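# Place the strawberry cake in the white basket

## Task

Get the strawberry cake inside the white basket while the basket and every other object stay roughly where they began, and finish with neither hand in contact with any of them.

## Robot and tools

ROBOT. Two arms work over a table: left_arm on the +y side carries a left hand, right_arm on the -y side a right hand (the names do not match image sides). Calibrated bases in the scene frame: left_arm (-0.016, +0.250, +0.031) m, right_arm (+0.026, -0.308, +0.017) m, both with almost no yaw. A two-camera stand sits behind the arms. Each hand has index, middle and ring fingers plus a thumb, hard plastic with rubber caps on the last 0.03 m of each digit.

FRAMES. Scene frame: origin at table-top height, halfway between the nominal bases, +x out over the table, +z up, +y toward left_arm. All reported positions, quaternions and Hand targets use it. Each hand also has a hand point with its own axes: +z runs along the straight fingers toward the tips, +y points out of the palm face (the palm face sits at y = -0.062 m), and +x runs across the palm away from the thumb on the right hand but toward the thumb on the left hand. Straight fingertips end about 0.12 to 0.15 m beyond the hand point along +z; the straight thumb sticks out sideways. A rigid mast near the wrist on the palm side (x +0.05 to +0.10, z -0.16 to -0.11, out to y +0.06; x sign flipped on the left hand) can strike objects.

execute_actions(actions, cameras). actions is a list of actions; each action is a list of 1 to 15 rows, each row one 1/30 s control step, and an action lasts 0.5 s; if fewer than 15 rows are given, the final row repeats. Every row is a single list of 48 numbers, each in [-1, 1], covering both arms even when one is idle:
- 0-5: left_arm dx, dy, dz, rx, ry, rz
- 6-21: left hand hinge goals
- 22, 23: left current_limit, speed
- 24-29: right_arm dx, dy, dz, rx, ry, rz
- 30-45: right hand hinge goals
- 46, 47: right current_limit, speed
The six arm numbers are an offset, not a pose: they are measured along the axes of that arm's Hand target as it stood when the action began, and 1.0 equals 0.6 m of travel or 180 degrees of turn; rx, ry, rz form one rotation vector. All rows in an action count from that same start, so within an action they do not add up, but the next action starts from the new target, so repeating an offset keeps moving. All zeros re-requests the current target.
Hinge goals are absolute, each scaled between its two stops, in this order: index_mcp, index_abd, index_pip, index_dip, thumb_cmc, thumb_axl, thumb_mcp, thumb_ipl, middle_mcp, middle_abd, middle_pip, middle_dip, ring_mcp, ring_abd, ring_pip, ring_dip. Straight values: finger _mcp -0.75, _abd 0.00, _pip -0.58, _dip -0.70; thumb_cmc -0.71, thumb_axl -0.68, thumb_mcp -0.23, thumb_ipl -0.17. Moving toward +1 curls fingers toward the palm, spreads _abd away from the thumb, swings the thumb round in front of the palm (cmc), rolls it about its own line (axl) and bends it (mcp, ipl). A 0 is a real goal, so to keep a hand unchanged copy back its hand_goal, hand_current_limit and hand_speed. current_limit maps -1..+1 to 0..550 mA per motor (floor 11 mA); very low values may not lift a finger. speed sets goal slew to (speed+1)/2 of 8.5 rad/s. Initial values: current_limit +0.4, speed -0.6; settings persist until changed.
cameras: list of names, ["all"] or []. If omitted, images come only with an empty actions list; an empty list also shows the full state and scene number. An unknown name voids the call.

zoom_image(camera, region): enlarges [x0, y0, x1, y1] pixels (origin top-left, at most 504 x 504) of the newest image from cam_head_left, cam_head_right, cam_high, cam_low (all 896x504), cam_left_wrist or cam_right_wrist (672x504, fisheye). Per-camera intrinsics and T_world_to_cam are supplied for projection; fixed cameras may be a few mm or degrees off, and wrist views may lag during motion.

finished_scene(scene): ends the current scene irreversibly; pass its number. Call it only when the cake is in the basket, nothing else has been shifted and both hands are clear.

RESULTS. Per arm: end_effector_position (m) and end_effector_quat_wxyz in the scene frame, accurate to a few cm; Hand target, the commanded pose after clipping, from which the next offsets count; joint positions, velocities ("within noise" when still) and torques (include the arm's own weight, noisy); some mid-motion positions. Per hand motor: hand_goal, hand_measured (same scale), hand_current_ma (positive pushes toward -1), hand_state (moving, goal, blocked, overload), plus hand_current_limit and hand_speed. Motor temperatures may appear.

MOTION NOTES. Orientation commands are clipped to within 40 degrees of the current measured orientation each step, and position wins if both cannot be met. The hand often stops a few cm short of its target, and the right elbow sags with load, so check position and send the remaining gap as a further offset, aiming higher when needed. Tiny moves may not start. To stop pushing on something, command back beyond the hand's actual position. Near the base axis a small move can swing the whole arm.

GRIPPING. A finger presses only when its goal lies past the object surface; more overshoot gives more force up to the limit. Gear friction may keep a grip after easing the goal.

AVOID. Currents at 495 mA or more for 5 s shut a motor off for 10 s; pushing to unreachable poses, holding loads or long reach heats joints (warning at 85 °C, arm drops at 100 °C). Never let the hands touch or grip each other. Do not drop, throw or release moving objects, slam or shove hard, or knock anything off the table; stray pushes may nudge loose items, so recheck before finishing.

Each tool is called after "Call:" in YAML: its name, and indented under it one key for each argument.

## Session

Call:
execute_actions:
  actions: []

Call:
zoom_image:
  camera: "cam_head_right"
  region: [300, 100, 700, 360]

Call:
zoom_image:
  camera: "cam_head_left"
  region: [250, 100, 650, 360]

Call:
zoom_image:
  camera: "cam_high"
  region: [300, 80, 700, 400]

Scene clock: 0.00 s.
left_arm: end_effector_position=(+0.2982, +0.2395, +0.1860) hand_goal=(-0.754, +0.000, -0.576, -0.696, -0.714, -0.678, -0.226, -0.168, -0.754, +0.000, -0.576, -0.696, -0.754, +0.000, -0.576, -0.696) hand_measured=(-0.754, +0.000, -0.576, -0.696, -0.714, -0.678, -0.226, -0.168, -0.754, +0.000, -0.576, -0.696, -0.754, +0.000, -0.576, -0.696) hand_current_ma=(+0, +0, +0, +0, +0, +0, +0, +0, +0, +0, +0, +0, +0, +0, +0, +0) hand_state=(goal, goal, goal, goal, goal, goal, goal, goal, goal, goal, goal, goal, goal, goal, goal, goal) hand_current_limit=0.40 hand_speed=-0.60 end_effector_quat_wxyz=(+0.000, +0.738, +0.675, -0.003) | right_arm: end_effector_position=(+0.3627, -0.4123, +0.1677) hand_goal=(-0.754, +0.000, -0.576, -0.696, -0.714, -0.678, -0.226, -0.168, -0.754, +0.000, -0.576, -0.696, -0.754, +0.000, -0.576, -0.696) hand_measured=(-0.754, +0.000, -0.576, -0.696, -0.714, -0.678, -0.226, -0.168, -0.754, +0.000, -0.576, -0.696, -0.754, +0.000, -0.576, -0.696) hand_current_ma=(+0, +0, +0, +0, +0, +0, +0, +0, +0, +0, +0, +0, +0, +0, +0, +0) hand_state=(goal, goal, goal, goal, goal, goal, goal, goal, goal, goal, goal, goal, goal, goal, goal, goal) hand_current_limit=0.40 hand_speed=-0.60 end_effector_quat_wxyz=(-0.370, +0.833, +0.329, +0.248)
Joint positions: left_arm=[-0.103 0.945 0.749 -1.379 0.003 -0.018] | right_arm=[-0.639 1.338 0.962 -1.681 -0.819 -0.021]
Joint velocities: within noise
Joint torques (N m): no reading
Motor temperatures (°C): left_arm=[28 30 28 29 27 24] | right_arm=[29 29 27 26 27 25]
Heat: left arm: hottest shoulder 30 °C; right arm: hottest waist 29 °C.
Hand target: left_arm +0.3056, +0.2388, +0.1968; +0.009, +0.738, +0.675, +0.005 | right_arm +0.3677, -0.4160, +0.1733; -0.364, +0.833, +0.333, +0.251
camera_calibration:
cam_left_wrist: T_world_to_cam=[[-0.690617, -0.722971, 0.0190222, 0.341957], [-0.484759, 0.482264, 0.729678, -0.150538], [-0.53671, 0.494707, -0.683526, 0.292299], [0, 0, 0, 1]] pos_world=[0.320066, 0.175222, 0.303134]
cam_right_wrist: T_world_to_cam=[[-0.00731296, -0.635682, -0.771916, -0.102594], [-0.787685, -0.471891, 0.39607, -0.0243488], [-0.616035, 0.610924, -0.497266, 0.686591], [0, 0, 0, 1]] pos_world=[0.403034, -0.496161, 0.271868]

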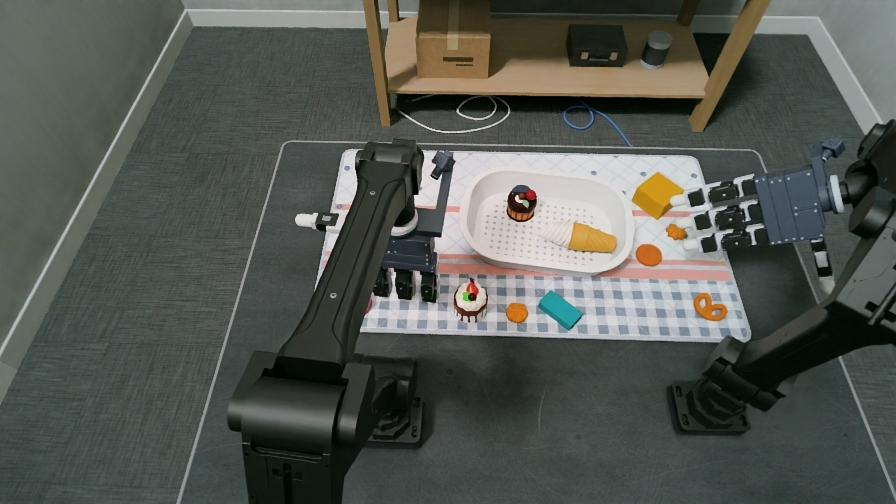

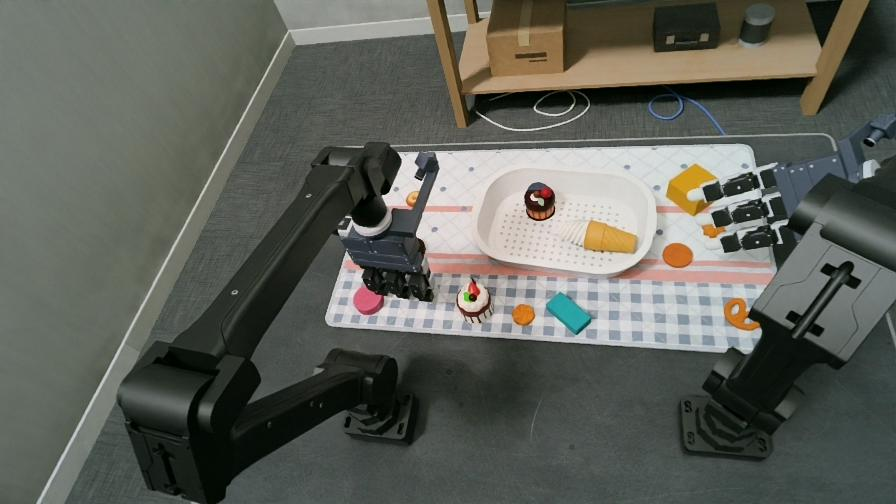

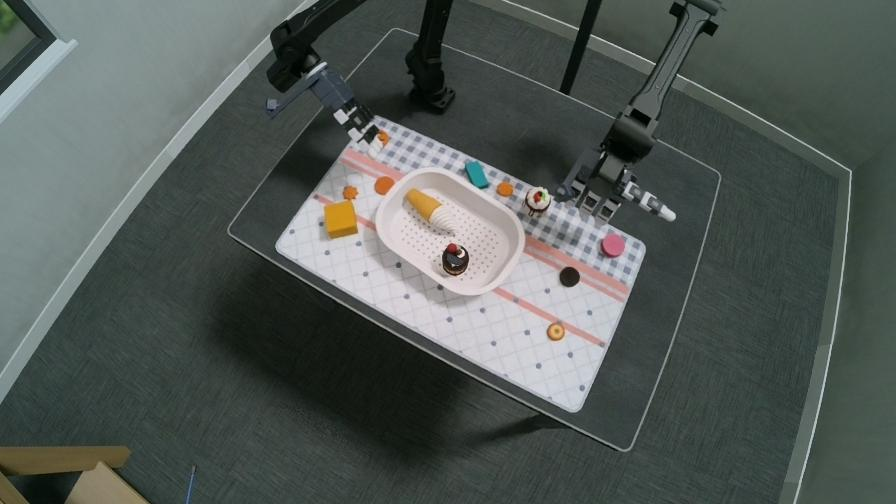

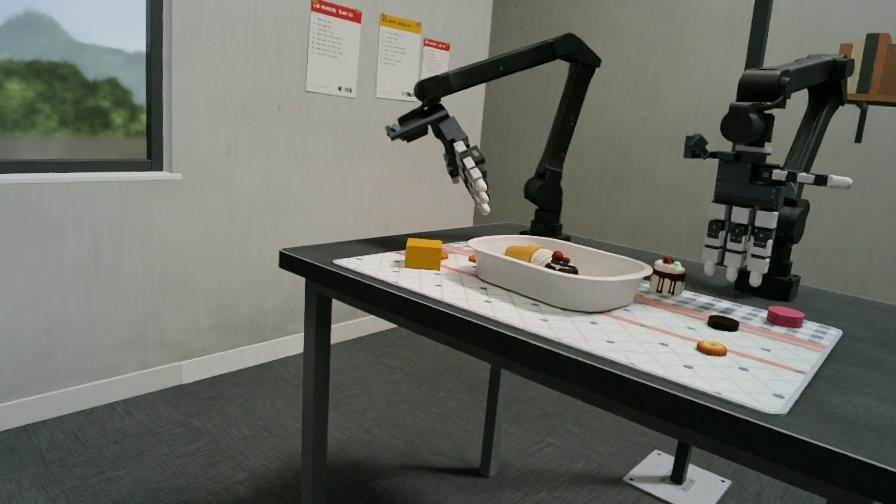

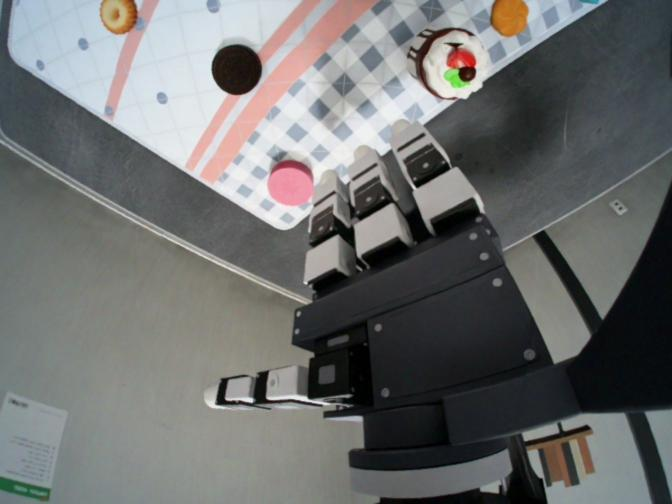

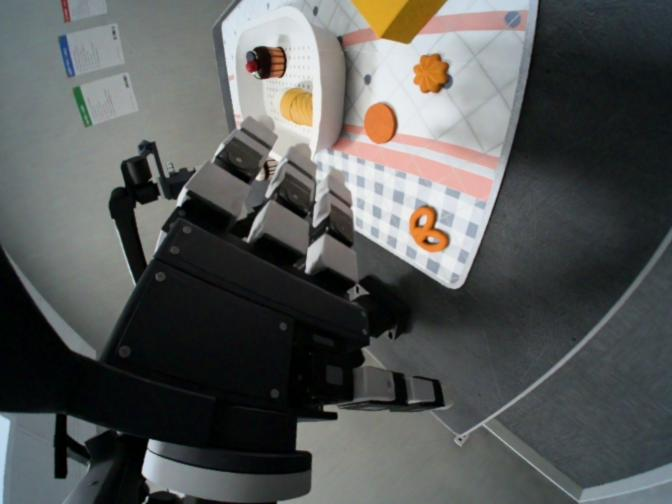

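Scaled by 1.260 from the camera's 896x504 image, which has a finer 1280x720 frame.

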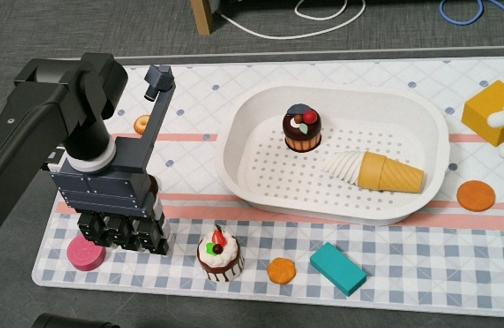

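Scaled by 1.260 from the camera's 896x504 image, which has a finer 1280x720 frame.

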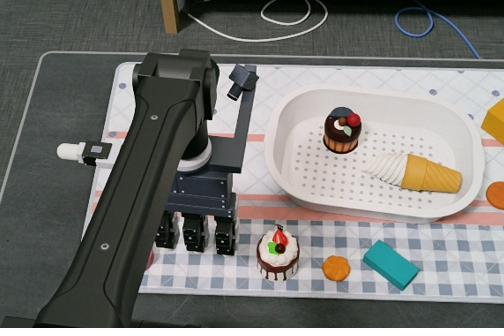

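Scaled by 1.260 from the camera's 896x504 image, which has a finer 1280x720 frame.

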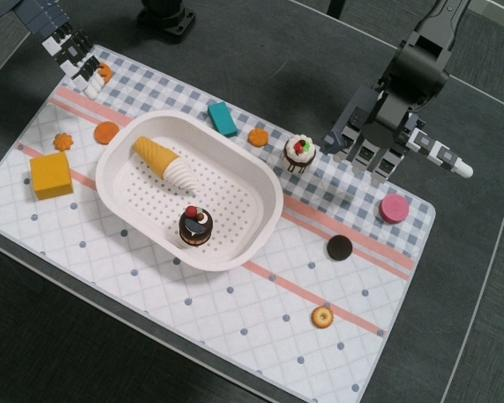

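Call:
execute_actions:
  actions:
    - [[0,0,-0.0833,0,0,0.194,-0.97,0,0.518,-0.522,0.671,-0.678,0.0225,-0.168,-0.97,0,0.518,-0.522,-1,0,-0.576,-0.696,0.4,-0.6,0,0,0,0,0,0,-0.754,0,-0.576,-0.696,-0.714,-0.678,-0.226,-0.168,-0.754,0,-0.576,-0.696,-0.754,0,-0.576,-0.696,0.4,-0.6]]
    - [[-0.06,0.0067,0,0,0,0.194,-0.97,0,0.518,-0.522,0.671,-0.678,0.0225,-0.168,-0.97,0,0.518,-0.522,-1,0,-0.576,-0.696,0.4,-0.6,0,0,0,0,0,0,-0.754,0,-0.576,-0.696,-0.714,-0.678,-0.226,-0.168,-0.754,0,-0.576,-0.696,-0.754,0,-0.576,-0.696,0.4,-0.6]]
    - [[-0.0452,0.0397,0,0,0,0.194,-0.97,0,0.518,-0.522,0.671,-0.678,0.0225,-0.168,-0.97,0,0.518,-0.522,-1,0,-0.576,-0.696,0.4,-0.6,0,0,0,0,0,0,-0.754,0,-0.576,-0.696,-0.714,-0.678,-0.226,-0.168,-0.754,0,-0.576,-0.696,-0.754,0,-0.576,-0.696,0.4,-0.6]]
    - [[-0.0142,0.0583,0,0,0,0.083,-0.97,0,0.518,-0.522,0.671,-0.678,0.0225,-0.168,-0.97,0,0.518,-0.522,-1,0,-0.576,-0.696,0.4,-0.6,0,0,0,0,0,0,-0.754,0,-0.576,-0.696,-0.714,-0.678,-0.226,-0.168,-0.754,0,-0.576,-0.696,-0.754,0,-0.576,-0.696,0.4,-0.6]]
  cameras: ["cam_high"]

Scene clock: 34.53 s.
left_arm: end_effector_position=(+0.2274, +0.1468, +0.2267) hand_goal=(-0.970, +0.000, +0.518, -0.522, +0.670, -0.678, +0.022, -0.168, -0.970, +0.000, +0.518, -0.522, -1.000, +0.000, -0.576, -0.696) hand_measured=(-0.970, +0.002, +0.514, -0.524, +0.668, -0.678, +0.024, -0.168, -0.970, +0.002, +0.512, -0.526, -0.996, +0.002, -0.574, -0.696) hand_current_ma=(+1, +5, -18, -9, -10, +0, +14, +2, +0, +5, -24, -11, +13, +5, +4, +0) hand_state=(goal, goal, goal, goal, goal, goal, goal, goal, goal, goal, goal, goal, goal, goal, goal, goal) hand_current_limit=0.40 hand_speed=-0.60 end_effector_quat_wxyz=(-0.004, +0.959, -0.284, -0.019) | right_arm: end_effector_position=(+0.3627, -0.4123, +0.1677) hand_goal=(-0.754, +0.000, -0.576, -0.696, -0.714, -0.678, -0.226, -0.168, -0.754, +0.000, -0.576, -0.696, -0.754, +0.000, -0.576, -0.696) hand_measured=(-0.752, +0.000, -0.576, -0.696, -0.712, -0.678, -0.226, -0.168, -0.752, +0.000, -0.576, -0.696, -0.752, +0.000, -0.576, -0.696) hand_current_ma=(+1, +0, +0, +0, +1, +0, +0, +0, +1, +0, +0, +0, +1, +0, +0, +0) hand_state=(goal, goal, goal, goal, goal, goal, goal, goal, goal, goal, goal, goal, goal, goal, goal, goal) hand_current_limit=0.40 hand_speed=-0.60 end_effector_quat_wxyz=(-0.370, +0.833, +0.329, +0.248)
Joint positions: left_arm=[-0.076 1.074 0.937 -1.468 -0.015 2.066] | right_arm=[-0.639 1.338 0.962 -1.681 -0.819 -0.021]
Joint torques (N m): left_arm=[0.97 -4.72 12.51 -0.35 0.03 0.14] | right_arm=[0.38 -10.93 8.23 -0.91 -0.74 -0.04]
Motor temperatures (°C): left_arm=[28 30 33 29 27 24] | right_arm=[29 30 32 26 28 25]
Heat: left arm: hottest elbow 33 °C; right arm: hottest elbow 32 °C.
Hand target: left_arm +0.2445, +0.1488, +0.2460; +0.000, +0.954, -0.299, +0.010 | right_arm +0.3677, -0.4160, +0.1733; -0.364, +0.833, +0.333, +0.251
Off the commanded pose: left_arm 0.026 m, 4 deg | right_arm 0.008 m, 1 deg.
joint sent to its limit (left arm) — joint 6 (wrist roll), upper limit. The joint targets still meet the commanded pose.
Step readings (end_effector_position of left_arm | right_arm):
0: (+0.2982, +0.2395, +0.1860) | (+0.3627, -0.4123, +0.1677)
1: (+0.2970, +0.2397, +0.1876) | (+0.3627, -0.4123, +0.1677)
2: (+0.2934, +0.2440, +0.1912) | (+0.3627, -0.4123, +0.1677)
4: (+0.2887, +0.2510, +0.2033) | (+0.3627, -0.4123, +0.1677)
8: (+0.2935, +0.2557, +0.2293) | (+0.3627, -0.4123, +0.1677)
15: (+0.2957, +0.2428, +0.2272) | (+0.3627, -0.4123, +0.1677)
16: (+0.2932, +0.2408, +0.2258) | (+0.3627, -0.4123, +0.1677)
17: (+0.2885, +0.2385, +0.2241) | (+0.3627, -0.4123, +0.1677)
19: (+0.2815, +0.2285, +0.2242) | (+0.3627, -0.4123, +0.1677)
23: (+0.2745, +0.2138, +0.2263) | (+0.3627, -0.4123, +0.1677)
30: (+0.2700, +0.2073, +0.2240) | (+0.3627, -0.4123, +0.1677)
31: (+0.2664, +0.2059, +0.2236) | (+0.3627, -0.4123, +0.1677)
32: (+0.2608, +0.2043, +0.2225) | (+0.3627, -0.4123, +0.1677)
34: (+0.2581, +0.1940, +0.2249) | (+0.3627, -0.4123, +0.1677)
38: (+0.2580, +0.1792, +0.2286) | (+0.3627, -0.4123, +0.1677)
45: (+0.2507, +0.1777, +0.2276) | (+0.3627, -0.4123, +0.1677)
46: (+0.2486, +0.1762, +0.2274) | (+0.3627, -0.4123, +0.1677)
47: (+0.2448, +0.1736, +0.2261) | (+0.3627, -0.4123, +0.1677)
49: (+0.2377, +0.1603, +0.2262) | (+0.3627, -0.4123, +0.1677)
53: (+0.2289, +0.1455, +0.2266) | (+0.3627, -0.4123, +0.1677)
60: (+0.2278, +0.1467, +0.2267) | (+0.3627, -0.4123, +0.1677)
Images, in order (width x height): cam_high 896x504.

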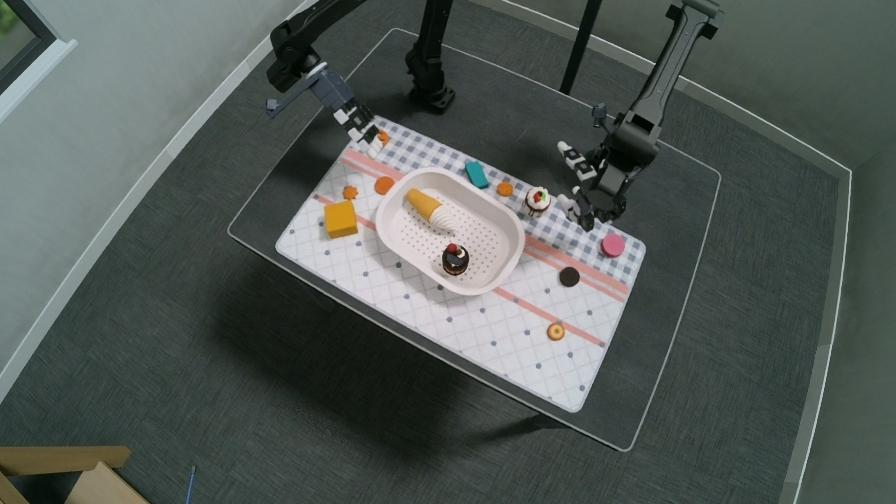

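Call:
execute_actions:
  actions:
    - [[0.0063,0.0322,0,0.1667,0,0,-0.97,0,0.518,-0.522,0.671,-0.678,0.0225,-0.168,-0.97,0,0.518,-0.522,-1,0,-0.576,-0.696,0.4,-0.6,0,0,0,0,0,0,-0.754,0,-0.576,-0.696,-0.714,-0.678,-0.226,-0.168,-0.754,0,-0.576,-0.696,-0.754,0,-0.576,-0.696,0.4,-0.6]]
    - [[0.0055,0.0653,0.0392,0.1667,0,0,-0.97,0,0.518,-0.522,0.671,-0.678,0.0225,-0.168,-0.97,0,0.518,-0.522,-1,0,-0.576,-0.696,0.4,-0.6,0,0,0,0,0,0,-0.754,0,-0.576,-0.696,-0.714,-0.678,-0.226,-0.168,-0.754,0,-0.576,-0.696,-0.754,0,-0.576,-0.696,0.4,-0.6]]
  cameras: ["cam_left_wrist","cam_low","cam_head_right"]

Call:
zoom_image:
  camera: "cam_left_wrist"
  region: [0, 0, 400, 255]

Scene clock: 40.10 s.
left_arm: end_effector_position=(+0.2271, +0.1108, +0.1996) hand_goal=(-0.970, +0.000, +0.518, -0.522, +0.670, -0.678, +0.022, -0.168, -0.970, +0.000, +0.518, -0.522, -1.000, +0.000, -0.576, -0.696) hand_measured=(-0.964, +0.000, +0.516, -0.524, +0.668, -0.678, +0.024, -0.168, -0.964, +0.000, +0.516, -0.524, -0.992, +0.000, -0.574, -0.696) hand_current_ma=(+29, +1, -5, -8, -6, +0, +6, +2, +24, +2, -7, -9, +35, +1, +6, +1) hand_state=(goal, goal, goal, goal, goal, goal, goal, goal, goal, goal, goal, goal, goal, goal, goal, goal) hand_current_limit=0.40 hand_speed=-0.60 end_effector_quat_wxyz=(-0.459, +0.828, -0.278, +0.166) | right_arm: end_effector_position=(+0.3627, -0.4123, +0.1677) hand_goal=(-0.754, +0.000, -0.576, -0.696, -0.714, -0.678, -0.226, -0.168, -0.754, +0.000, -0.576, -0.696, -0.754, +0.000, -0.576, -0.696) hand_measured=(-0.752, +0.000, -0.576, -0.696, -0.712, -0.678, -0.226, -0.168, -0.752, +0.000, -0.576, -0.696, -0.752, +0.000, -0.576, -0.696) hand_current_ma=(+1, +0, +0, +0, +1, +0, +0, +0, +1, +0, +0, +0, +1, +0, +0, +0) hand_state=(goal, goal, goal, goal, goal, goal, goal, goal, goal, goal, goal, goal, goal, goal, goal, goal) hand_current_limit=0.40 hand_speed=-0.60 end_effector_quat_wxyz=(-0.370, +0.833, +0.329, +0.248)
Joint positions: left_arm=[-0.905 1.119 0.853 -1.671 -0.974 1.114] | right_arm=[-0.639 1.338 0.962 -1.681 -0.819 -0.021]
Joint torques (N m): left_arm=[0.62 -5.42 8.16 -1.35 -0.83 -0.11] | right_arm=[0.09 -11.11 8.03 -0.75 -0.71 -0.05]
Heat: left arm: hottest elbow 35 °C; right arm: hottest elbow 33 °C.
Hand target: left_arm +0.2275, +0.1105, +0.2060; -0.477, +0.826, -0.254, +0.158 | right_arm +0.3677, -0.4160, +0.1733; -0.364, +0.833, +0.333, +0.251
Off the commanded pose: left_arm 0.007 m, 4 deg | right_arm 0.008 m, 1 deg.
joint sent to its limit (left arm) — joint 4 (wrist pitch), lower limit. The joint targets are off in orientation, not in position.
Step readings (end_effector_position of left_arm | right_arm):
0: (+0.2274, +0.1468, +0.2267) | (+0.3627, -0.4123, +0.1677)
1: (+0.2298, +0.1557, +0.2224) | (+0.3627, -0.4123, +0.1677)
2: (+0.2348, +0.1744, +0.2151) | (+0.3627, -0.4123, +0.1677)
4: (+0.2341, +0.1645, +0.2264) | (+0.3627, -0.4123, +0.1677)
8: (+0.2200, +0.1299, +0.2432) | (+0.3627, -0.4123, +0.1677)
15: (+0.2277, +0.1323, +0.2330) | (+0.3627, -0.4123, +0.1677)
16: (+0.2342, +0.1427, +0.2302) | (+0.3627, -0.4123, +0.1677)
17: (+0.2454, +0.1588, +0.2304) | (+0.3627, -0.4123, +0.1677)
19: (+0.2363, +0.1414, +0.2259) | (+0.3627, -0.4123, +0.1677)
23: (+0.2130, +0.1068, +0.2078) | (+0.3627, -0.4123, +0.1677)
30: (+0.2238, +0.1118, +0.1977) | (+0.3627, -0.4123, +0.1677)
camera_calibration:
cam_left_wrist: T_world_to_cam=[[-0.433118, 0.734123, 0.522946, -0.121], [0.120891, -0.527632, 0.840827, -0.180622], [0.893193, 0.427397, 0.139778, -0.15453], [0, 0, 0, 1]] pos_world=[0.107453, 0.0595726, 0.236749]
Images, in order (width x height): cam_head_right 896x504, cam_low 896x504, cam_left_wrist 672x504.

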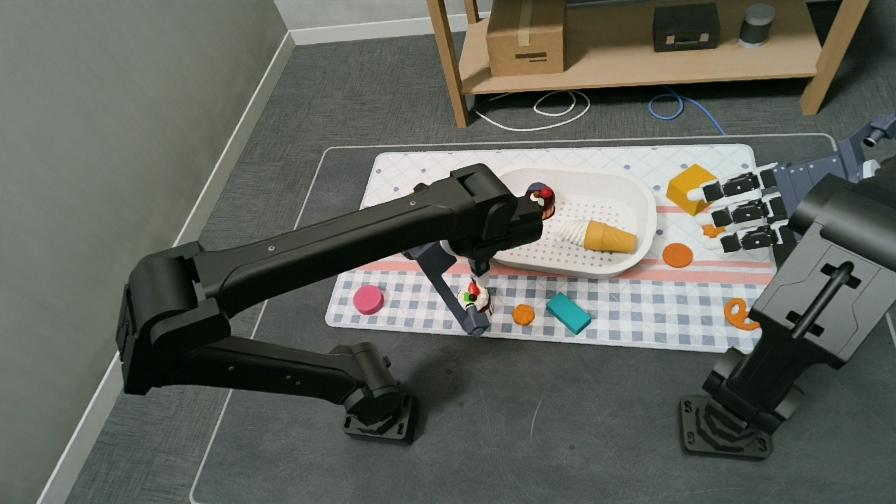

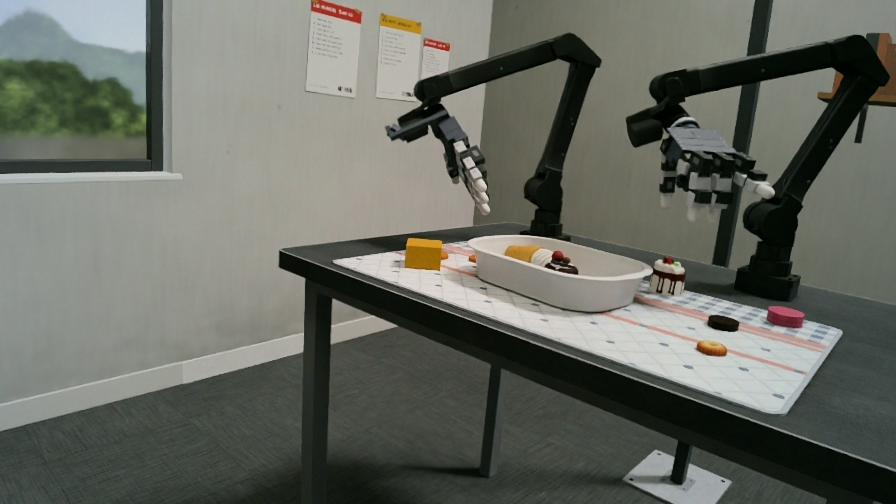

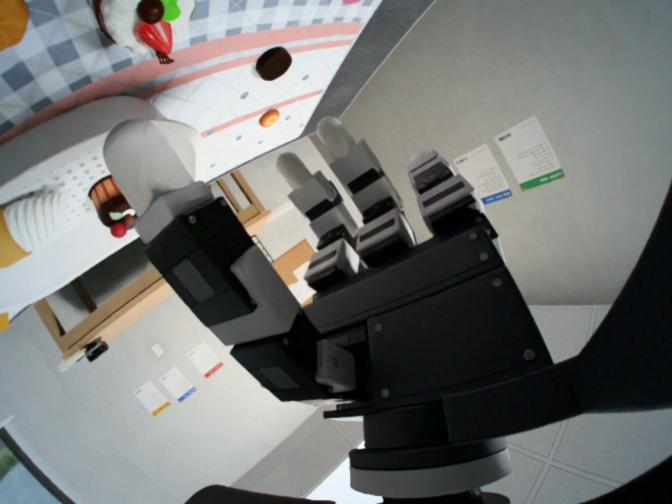

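Scaled by 1.260 from the camera's 672x504 image, which has a finer 960x720 frame.

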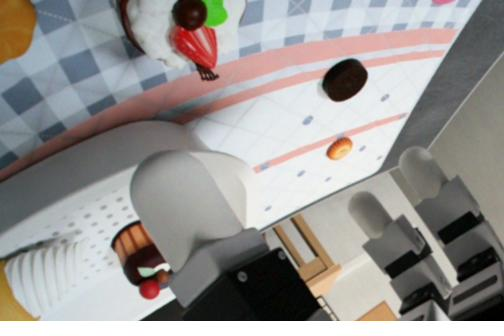

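Call:
execute_actions:
  actions:
    - [[0.0059,0.0742,0.0382,0,0,0,-0.97,0,0.518,-0.522,0.671,-0.678,0.0225,-0.168,-0.97,0,0.518,-0.522,-1,0,-0.576,-0.696,0.4,-0.6,0,0,0,0,0,0,-0.754,0,-0.576,-0.696,-0.714,-0.678,-0.226,-0.168,-0.754,0,-0.576,-0.696,-0.754,0,-0.576,-0.696,0.4,-0.6]]
    - [[0.0059,0.0742,0.0382,0,0,0,-0.97,0,0.518,-0.522,0.671,-0.678,0.0225,-0.168,-0.97,0,0.518,-0.522,-1,0,-0.576,-0.696,0.4,-0.6,0,0,0,0,0,0,-0.754,0,-0.576,-0.696,-0.714,-0.678,-0.226,-0.168,-0.754,0,-0.576,-0.696,-0.754,0,-0.576,-0.696,0.4,-0.6]]
  cameras: ["cam_left_wrist","cam_low","cam_head_right"]

Call:
zoom_image:
  camera: "cam_left_wrist"
  region: [0, 0, 400, 255]

Call:
zoom_image:
  camera: "cam_low"
  region: [600, 180, 740, 320]

Scene clock: 50.03 s.
left_arm: end_effector_position=(+0.2309, +0.1054, +0.1049) hand_goal=(-0.970, +0.000, +0.518, -0.522, +0.670, -0.678, +0.022, -0.168, -0.970, +0.000, +0.518, -0.522, -1.000, +0.000, -0.576, -0.696) hand_measured=(-0.964, +0.000, +0.516, -0.524, +0.668, -0.678, +0.024, -0.168, -0.964, +0.000, +0.516, -0.524, -0.990, +0.000, -0.574, -0.696) hand_current_ma=(+29, +1, -5, -8, -4, +0, +6, +2, +25, +1, -7, -9, +38, +1, +5, +1) hand_state=(goal, goal, goal, goal, goal, goal, goal, goal, goal, goal, goal, goal, goal, goal, goal, goal) hand_current_limit=0.40 hand_speed=-0.60 end_effector_quat_wxyz=(-0.483, +0.823, -0.259, +0.149) | right_arm: end_effector_position=(+0.3627, -0.4123, +0.1677) hand_goal=(-0.754, +0.000, -0.576, -0.696, -0.714, -0.678, -0.226, -0.168, -0.754, +0.000, -0.576, -0.696, -0.754, +0.000, -0.576, -0.696) hand_measured=(-0.752, +0.000, -0.576, -0.696, -0.712, -0.678, -0.226, -0.168, -0.752, +0.000, -0.576, -0.696, -0.752, +0.000, -0.576, -0.696) hand_current_ma=(+1, +0, +0, +0, +1, +0, +0, +0, +1, +0, +0, +0, +1, +0, +0, +0) hand_state=(goal, goal, goal, goal, goal, goal, goal, goal, goal, goal, goal, goal, goal, goal, goal, goal) hand_current_limit=0.40 hand_speed=-0.60 end_effector_quat_wxyz=(-0.370, +0.833, +0.329, +0.248)
Joint positions: left_arm=[-0.923 1.336 0.731 -1.481 -0.973 0.975] | right_arm=[-0.639 1.338 0.962 -1.681 -0.819 -0.021]
Joint torques (N m): left_arm=[0.03 -6.77 5.83 -0.68 -0.87 -0.09] | right_arm=[0.26 -11.05 8.21 -0.83 -0.73 -0.05]
Heat: left arm: hottest elbow 35 °C; right arm: hottest elbow 33 °C.
Hand target: left_arm +0.2325, +0.1019, +0.1061; -0.477, +0.826, -0.254, +0.158 | right_arm +0.3677, -0.4160, +0.1733; -0.364, +0.833, +0.333, +0.251
Off the commanded pose: left_arm 0.004 m, 1 deg | right_arm 0.008 m, 1 deg.
Step readings (end_effector_position of left_arm | right_arm):
0: (+0.2271, +0.1107, +0.1996) | (+0.3627, -0.4123, +0.1677)
1: (+0.2275, +0.1108, +0.1967) | (+0.3627, -0.4123, +0.1677)
2: (+0.2285, +0.1104, +0.1920) | (+0.3627, -0.4123, +0.1677)
4: (+0.2265, +0.1117, +0.1761) | (+0.3627, -0.4123, +0.1677)
8: (+0.2265, +0.1116, +0.1544) | (+0.3627, -0.4123, +0.1677)
15: (+0.2285, +0.1100, +0.1536) | (+0.3627, -0.4123, +0.1677)
16: (+0.2294, +0.1091, +0.1500) | (+0.3627, -0.4123, +0.1677)
17: (+0.2315, +0.1060, +0.1441) | (+0.3627, -0.4123, +0.1677)
19: (+0.2310, +0.1057, +0.1263) | (+0.3627, -0.4123, +0.1677)
23: (+0.2300, +0.1066, +0.1064) | (+0.3627, -0.4123, +0.1677)
30: (+0.2309, +0.1054, +0.1049) | (+0.3627, -0.4123, +0.1677)
camera_calibration:
cam_left_wrist: T_world_to_cam=[[-0.472499, 0.685028, 0.55451, -0.0549944], [0.145668, -0.559819, 0.81571, -0.10398], [0.86921, 0.466197, 0.164727, -0.143574], [0, 0, 0, 1]] pos_world=[0.113958, 0.0463969, 0.138963]
Images, in order (width x height): cam_head_right 896x504, cam_low 896x504, cam_left_wrist 672x504.

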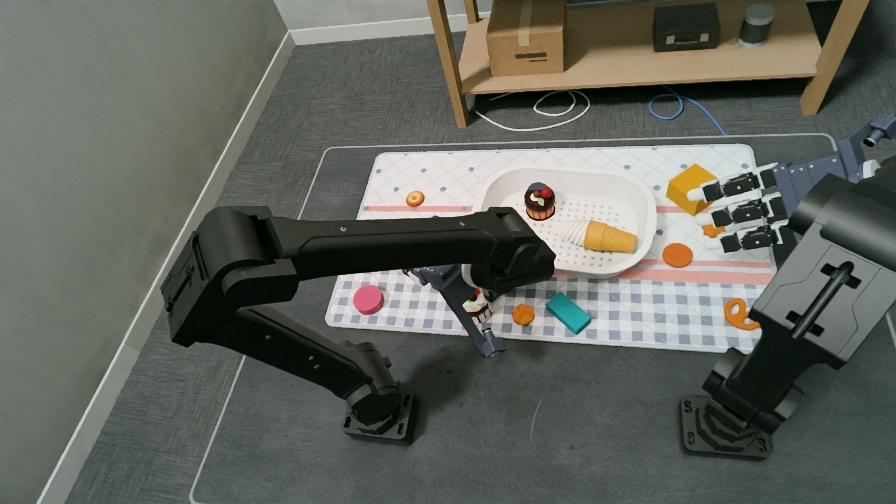

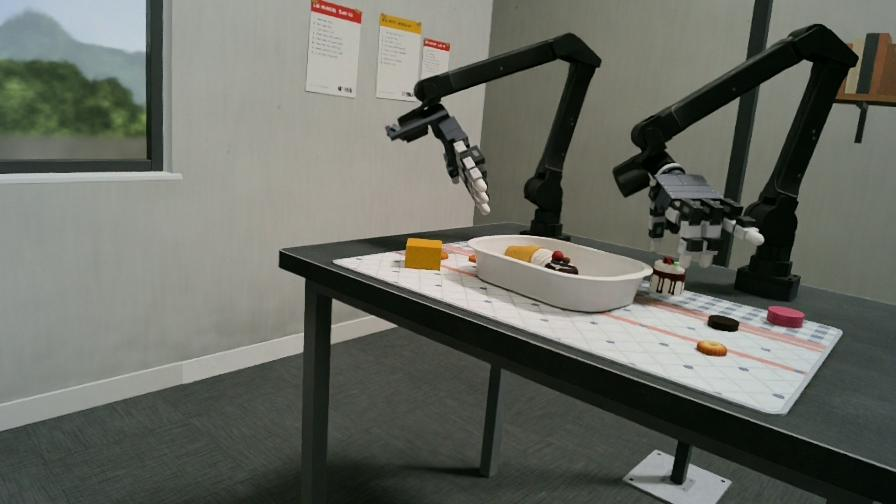

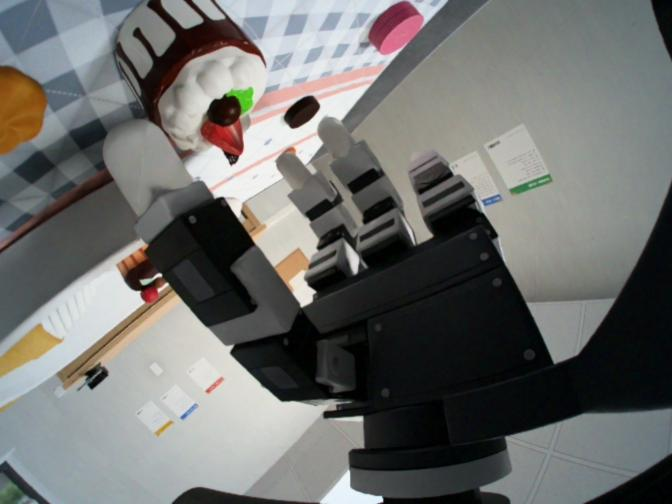

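Scaled by 1.260 from the camera's 672x504 image, which has a finer 960x720 frame.

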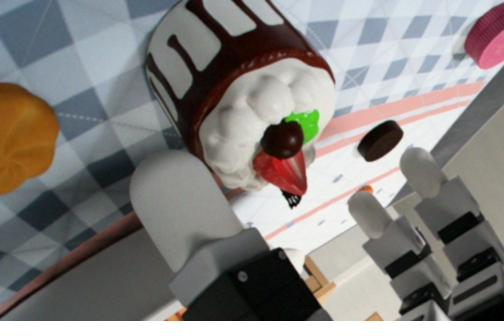

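Scaled by 3.600 from the camera's 896x504 image, which has a finer 1280x720 frame.

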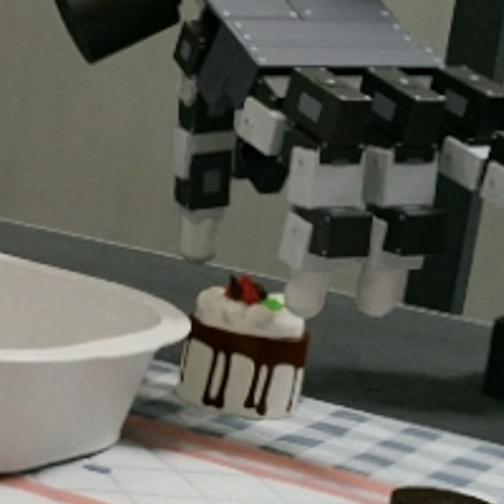

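Call:
execute_actions:
  actions:
    - [[0.0055,0.0414,0.0261,0,0,0,-0.97,0,0.518,-0.522,0.671,-0.678,0.0225,-0.168,-0.97,0,0.518,-0.522,-1,0,-0.576,-0.696,0.4,-0.6,0,0,0,0,0,0,-0.754,0,-0.576,-0.696,-0.714,-0.678,-0.226,-0.168,-0.754,0,-0.576,-0.696,-0.754,0,-0.576,-0.696,0.4,-0.6]]
    - [[0,0.0414,0.0261,0,0,0,-0.97,0,0.518,-0.522,0.671,-0.678,0.0225,-0.168,-0.97,0,0.518,-0.522,-1,0,-0.576,-0.696,0.4,-0.6,0,0,0,0,0,0,-0.754,0,-0.576,-0.696,-0.714,-0.678,-0.226,-0.168,-0.754,0,-0.576,-0.696,-0.754,0,-0.576,-0.696,0.4,-0.6]]
  cameras: ["cam_left_wrist","cam_low","cam_head_right"]

Call:
zoom_image:
  camera: "cam_left_wrist"
  region: [0, 0, 400, 255]

Call:
zoom_image:
  camera: "cam_low"
  region: [600, 180, 740, 320]

Scene clock: 59.87 s.
left_arm: end_effector_position=(+0.2367, +0.0997, +0.0486) hand_goal=(-0.970, +0.000, +0.518, -0.522, +0.670, -0.678, +0.022, -0.168, -0.970, +0.000, +0.518, -0.522, -1.000, +0.000, -0.576, -0.696) hand_measured=(-0.962, +0.000, +0.516, -0.524, +0.668, -0.678, +0.024, -0.168, -0.964, +0.000, +0.516, -0.524, -0.990, +0.000, -0.574, -0.696) hand_current_ma=(+30, +1, -5, -8, -4, +0, +6, +2, +26, +1, -7, -9, +40, +0, +5, +1) hand_state=(goal, goal, goal, goal, goal, goal, goal, goal, goal, goal, goal, goal, goal, goal, goal, goal) hand_current_limit=0.40 hand_speed=-0.60 end_effector_quat_wxyz=(-0.478, +0.825, -0.255, +0.159) | right_arm: end_effector_position=(+0.3627, -0.4123, +0.1677) hand_goal=(-0.754, +0.000, -0.576, -0.696, -0.714, -0.678, -0.226, -0.168, -0.754, +0.000, -0.576, -0.696, -0.754, +0.000, -0.576, -0.696) hand_measured=(-0.752, +0.000, -0.576, -0.696, -0.712, -0.678, -0.226, -0.168, -0.752, +0.000, -0.576, -0.696, -0.752, +0.000, -0.576, -0.696) hand_current_ma=(+1, +0, +0, +0, +1, +0, +0, +0, +1, +0, +0, +0, +1, +0, +0, +0) hand_state=(goal, goal, goal, goal, goal, goal, goal, goal, goal, goal, goal, goal, goal, goal, goal, goal) hand_current_limit=0.40 hand_speed=-0.60 end_effector_quat_wxyz=(-0.370, +0.833, +0.329, +0.248)
Joint positions: left_arm=[-0.922 1.463 0.668 -1.265 -0.98 0.978] | right_arm=[-0.639 1.338 0.962 -1.681 -0.819 -0.021]
Joint torques (N m): left_arm=[0.97 -7.12 4.6 -0.62 -0.89 0.11] | right_arm=[0.03 -10.87 8.08 -0.83 -0.74 -0.02]
Heat: left arm: hottest elbow 34 °C; right arm: hottest elbow 34 °C.
Hand target: left_arm +0.2377, +0.1016, +0.0475; -0.477, +0.826, -0.254, +0.158 | right_arm +0.3677, -0.4160, +0.1733; -0.364, +0.833, +0.333, +0.251
Off the commanded pose: left_arm 0.002 m, 0 deg | right_arm 0.008 m, 1 deg.
Step readings (end_effector_position of left_arm | right_arm):
0: (+0.2309, +0.1054, +0.1049) | (+0.3627, -0.4123, +0.1677)
1: (+0.2320, +0.1043, +0.1028) | (+0.3627, -0.4123, +0.1677)
2: (+0.2343, +0.1017, +0.0995) | (+0.3627, -0.4123, +0.1677)
4: (+0.2357, +0.0997, +0.0899) | (+0.3627, -0.4123, +0.1677)
8: (+0.2355, +0.1000, +0.0790) | (+0.3627, -0.4123, +0.1677)
15: (+0.2359, +0.0996, +0.0784) | (+0.3627, -0.4123, +0.1677)
16: (+0.2366, +0.0990, +0.0762) | (+0.3627, -0.4123, +0.1677)
17: (+0.2383, +0.0972, +0.0727) | (+0.3627, -0.4123, +0.1677)
19: (+0.2382, +0.0974, +0.0618) | (+0.3627, -0.4123, +0.1677)
23: (+0.2362, +0.1001, +0.0494) | (+0.3627, -0.4123, +0.1677)
30: (+0.2367, +0.0997, +0.0486) | (+0.3627, -0.4123, +0.1677)
camera_calibration:
cam_left_wrist: T_world_to_cam=[[-0.480287, 0.695432, 0.534507, -0.015374], [0.128434, -0.547066, 0.827178, -0.0598187], [0.867657, 0.465932, 0.173431, -0.136689], [0, 0, 0, 1]] pos_world=[0.118898, 0.0416547, 0.0814044]
Images, in order (width x height): cam_head_right 896x504, cam_low 896x504, cam_left_wrist 672x504.

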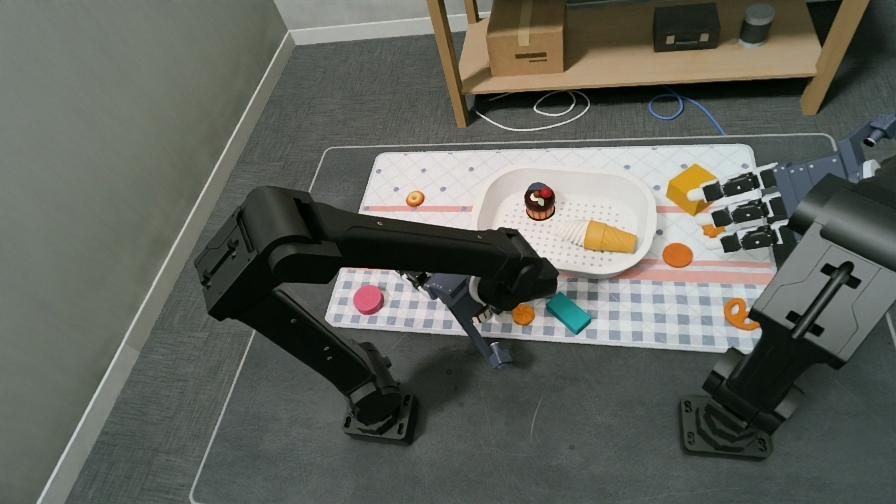

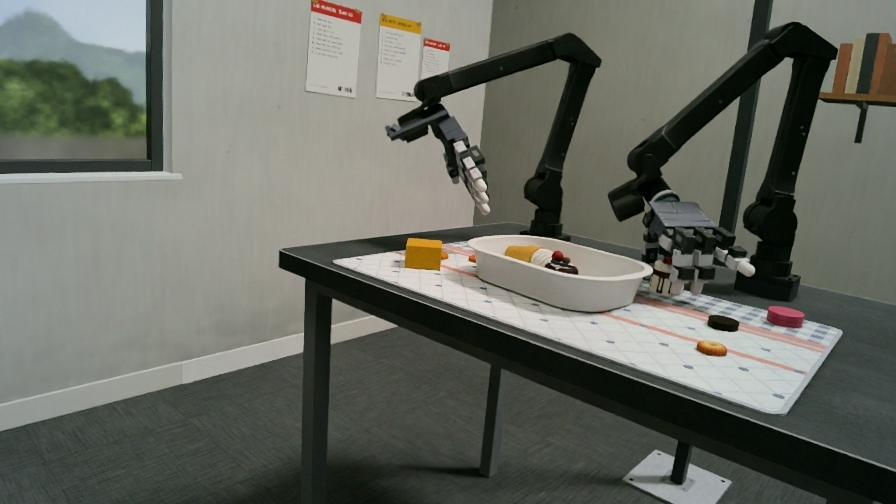

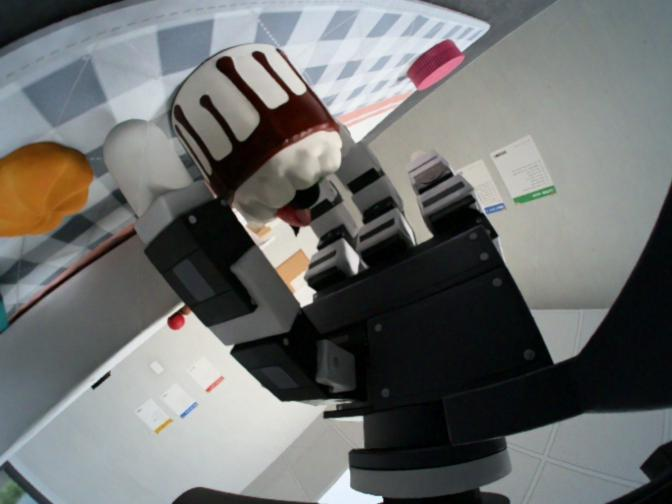

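Scaled by 1.260 from the camera's 672x504 image, which has a finer 960x720 frame.

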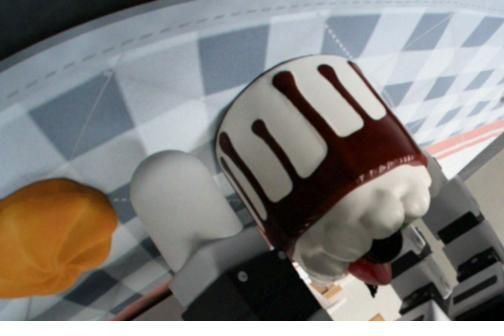

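Scaled by 3.600 from the camera's 896x504 image, which has a finer 1280x720 frame.

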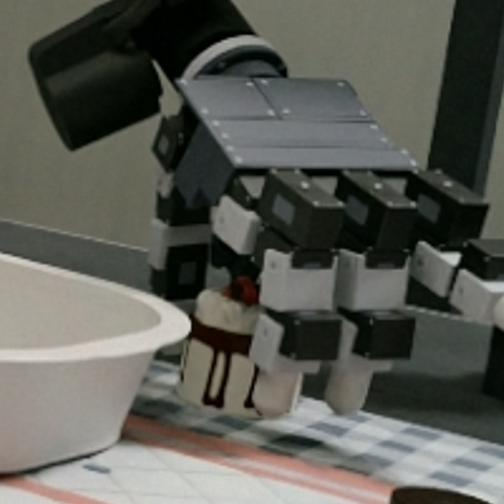

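Call:
execute_actions:
  actions:
    - [[0,0,0,0,0,0,-0.62,0,0.518,-0.522,0.671,-0.678,0.34,-0.168,-0.62,0,0.518,-0.522,-1,0,-0.576,-0.696,0.1,-0.8,0,0,0,0,0,0,-0.754,0,-0.576,-0.696,-0.714,-0.678,-0.226,-0.168,-0.754,0,-0.576,-0.696,-0.754,0,-0.576,-0.696,0.4,-0.6]]
    - [[0,0,0,0,0,0,-0.57,0,0.518,-0.522,0.671,-0.678,0.37,-0.168,-0.57,0,0.518,-0.522,-1,0,-0.576,-0.696,0.2,-0.8,0,0,0,0,0,0,-0.754,0,-0.576,-0.696,-0.714,-0.678,-0.226,-0.168,-0.754,0,-0.576,-0.696,-0.754,0,-0.576,-0.696,0.4,-0.6]]
    - [[0,0,0,0,0,0,-0.57,0,0.518,-0.522,0.671,-0.678,0.37,-0.168,-0.57,0,0.518,-0.522,-1,0,-0.576,-0.696,0.3,-0.7,0,0,0,0,0,0,-0.754,0,-0.576,-0.696,-0.714,-0.678,-0.226,-0.168,-0.754,0,-0.576,-0.696,-0.754,0,-0.576,-0.696,0.4,-0.6]]
    - [[0,-0.0433,-0.025,0,0,0,-0.57,0,0.518,-0.522,0.671,-0.678,0.37,-0.168,-0.57,0,0.518,-0.522,-1,0,-0.576,-0.696,0.3,-0.7,0,0,0,0,0,0,-0.754,0,-0.576,-0.696,-0.714,-0.678,-0.226,-0.168,-0.754,0,-0.576,-0.696,-0.754,0,-0.576,-0.696,0.4,-0.6]]
  cameras: ["cam_left_wrist","cam_low","cam_head_right"]

Call:
zoom_image:
  camera: "cam_low"
  region: [600, 160, 740, 300]

Scene clock: 68.20 s.
left_arm: end_effector_position=(+0.2309, +0.1077, +0.0699) hand_goal=(-0.570, +0.000, +0.518, -0.522, +0.670, -0.678, +0.370, -0.168, -0.570, +0.000, +0.518, -0.522, -1.000, +0.000, -0.576, -0.696) hand_measured=(-0.612, -0.002, +0.504, -0.528, +0.660, -0.680, +0.208, -0.194, -0.690, +0.002, +0.480, -0.540, -0.990, +0.000, -0.574, -0.696) hand_current_ma=(-191, -7, -59, -25, -42, -8, -357, -144, -357, +8, -161, -72, +43, +0, +5, +1) hand_state=(blocked, goal, goal, goal, goal, goal, blocked, blocked, blocked, goal, blocked, goal, goal, goal, goal, goal) hand_current_limit=0.30 hand_speed=-0.70 end_effector_quat_wxyz=(-0.480, +0.824, -0.257, +0.157) | right_arm: end_effector_position=(+0.3627, -0.4123, +0.1677) hand_goal=(-0.754, +0.000, -0.576, -0.696, -0.714, -0.678, -0.226, -0.168, -0.754, +0.000, -0.576, -0.696, -0.754, +0.000, -0.576, -0.696) hand_measured=(-0.752, +0.000, -0.576, -0.696, -0.712, -0.678, -0.226, -0.168, -0.752, +0.000, -0.576, -0.696, -0.752, +0.000, -0.576, -0.696) hand_current_ma=(+1, +0, +0, +0, +1, +0, +0, +0, +1, +0, +0, +0, +1, +0, +0, +0) hand_state=(goal, goal, goal, goal, goal, goal, goal, goal, goal, goal, goal, goal, goal, goal, goal, goal) hand_current_limit=0.40 hand_speed=-0.60 end_effector_quat_wxyz=(-0.370, +0.833, +0.329, +0.248)
Joint positions: left_arm=[-0.921 1.39 0.668 -1.342 -0.98 0.982] | right_arm=[-0.639 1.338 0.962 -1.681 -0.819 -0.021]
Joint torques (N m): left_arm=[0.85 -6.42 7.64 -1.63 -0.83 0.07] | right_arm=[0.32 -10.81 8.14 -0.99 -0.71 -0.03]
Heat: left arm: hottest elbow 34 °C; right arm: hottest elbow 34 °C.
Hand target: left_arm +0.2371, +0.1018, +0.0775; -0.477, +0.826, -0.254, +0.158 | right_arm +0.3677, -0.4160, +0.1733; -0.364, +0.833, +0.333, +0.251
Off the commanded pose: left_arm 0.011 m, 0 deg | right_arm 0.008 m, 1 deg.
Step readings (end_effector_position of left_arm | right_arm):
0: (+0.2367, +0.0997, +0.0486) | (+0.3627, -0.4123, +0.1677)
1: (+0.2367, +0.0997, +0.0486) | (+0.3627, -0.4123, +0.1677)
2: (+0.2367, +0.0997, +0.0486) | (+0.3627, -0.4123, +0.1677)
4: (+0.2367, +0.0997, +0.0486) | (+0.3627, -0.4123, +0.1677)
8: (+0.2367, +0.0997, +0.0486) | (+0.3627, -0.4123, +0.1677)
15: (+0.2368, +0.0999, +0.0488) | (+0.3627, -0.4123, +0.1677)
16: (+0.2368, +0.0999, +0.0488) | (+0.3627, -0.4123, +0.1677)
17: (+0.2369, +0.0999, +0.0489) | (+0.3627, -0.4123, +0.1677)
19: (+0.2371, +0.1000, +0.0489) | (+0.3627, -0.4123, +0.1677)
23: (+0.2371, +0.1000, +0.0490) | (+0.3627, -0.4123, +0.1677)
30: (+0.2371, +0.1000, +0.0490) | (+0.3627, -0.4123, +0.1677)
31: (+0.2371, +0.1000, +0.0490) | (+0.3627, -0.4123, +0.1677)
32: (+0.2372, +0.1000, +0.0490) | (+0.3627, -0.4123, +0.1677)
34: (+0.2372, +0.1000, +0.0490) | (+0.3627, -0.4123, +0.1677)
38: (+0.2372, +0.1000, +0.0490) | (+0.3627, -0.4123, +0.1677)
45: (+0.2372, +0.1000, +0.0490) | (+0.3627, -0.4123, +0.1677)
46: (+0.2364, +0.1010, +0.0504) | (+0.3627, -0.4123, +0.1677)
47: (+0.2344, +0.1034, +0.0528) | (+0.3627, -0.4123, +0.1677)
49: (+0.2316, +0.1067, +0.0606) | (+0.3627, -0.4123, +0.1677)
53: (+0.2311, +0.1074, +0.0696) | (+0.3627, -0.4123, +0.1677)
60: (+0.2309, +0.1077, +0.0699) | (+0.3627, -0.4123, +0.1677)
camera_calibration:
cam_left_wrist: T_world_to_cam=[[-0.477182, 0.693257, 0.540085, -0.0359198], [0.131488, -0.551328, 0.823862, -0.0723287], [0.868912, 0.464146, 0.171929, -0.139046], [0, 0, 0, 1]] pos_world=[0.113189, 0.0495626, 0.102895]
Images, in order (width x height): cam_head_right 896x504, cam_low 896x504, cam_left_wrist 672x504.

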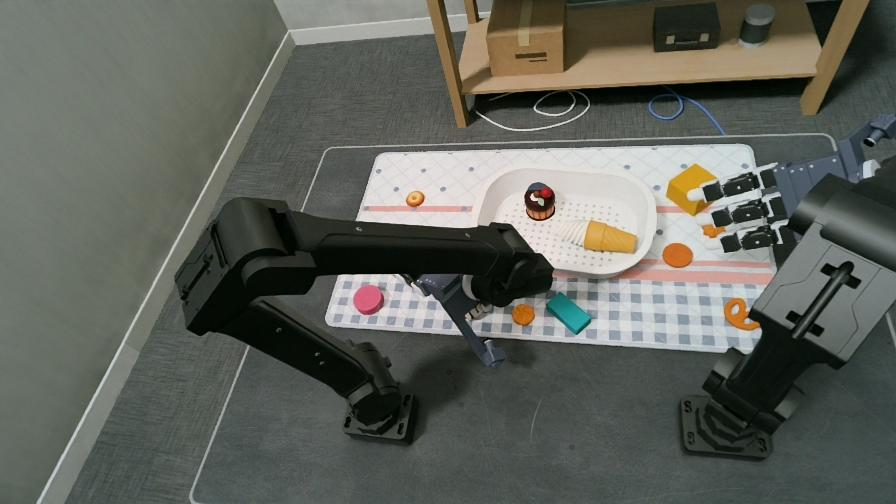

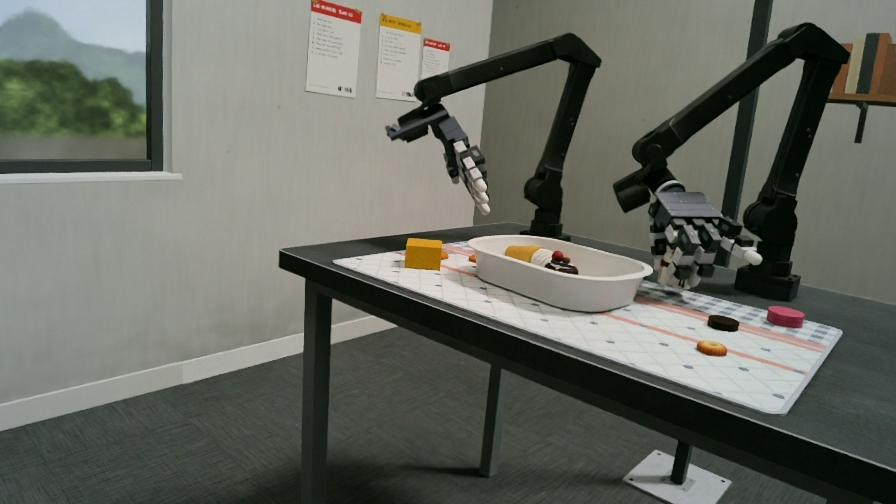

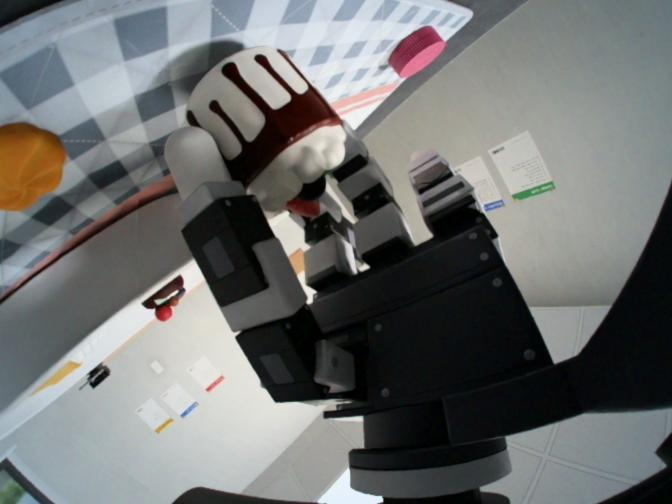

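Scaled by 3.600 from the camera's 896x504 image, which has a finer 1280x720 frame.

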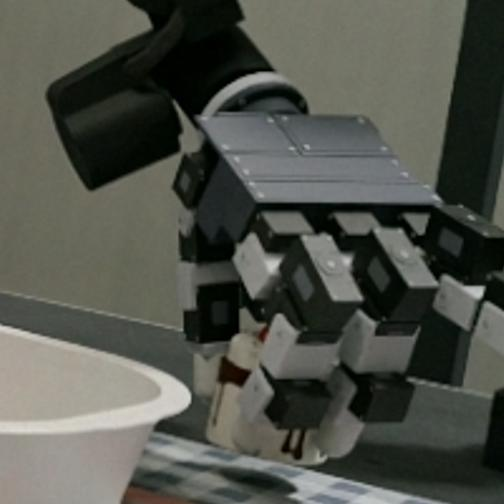

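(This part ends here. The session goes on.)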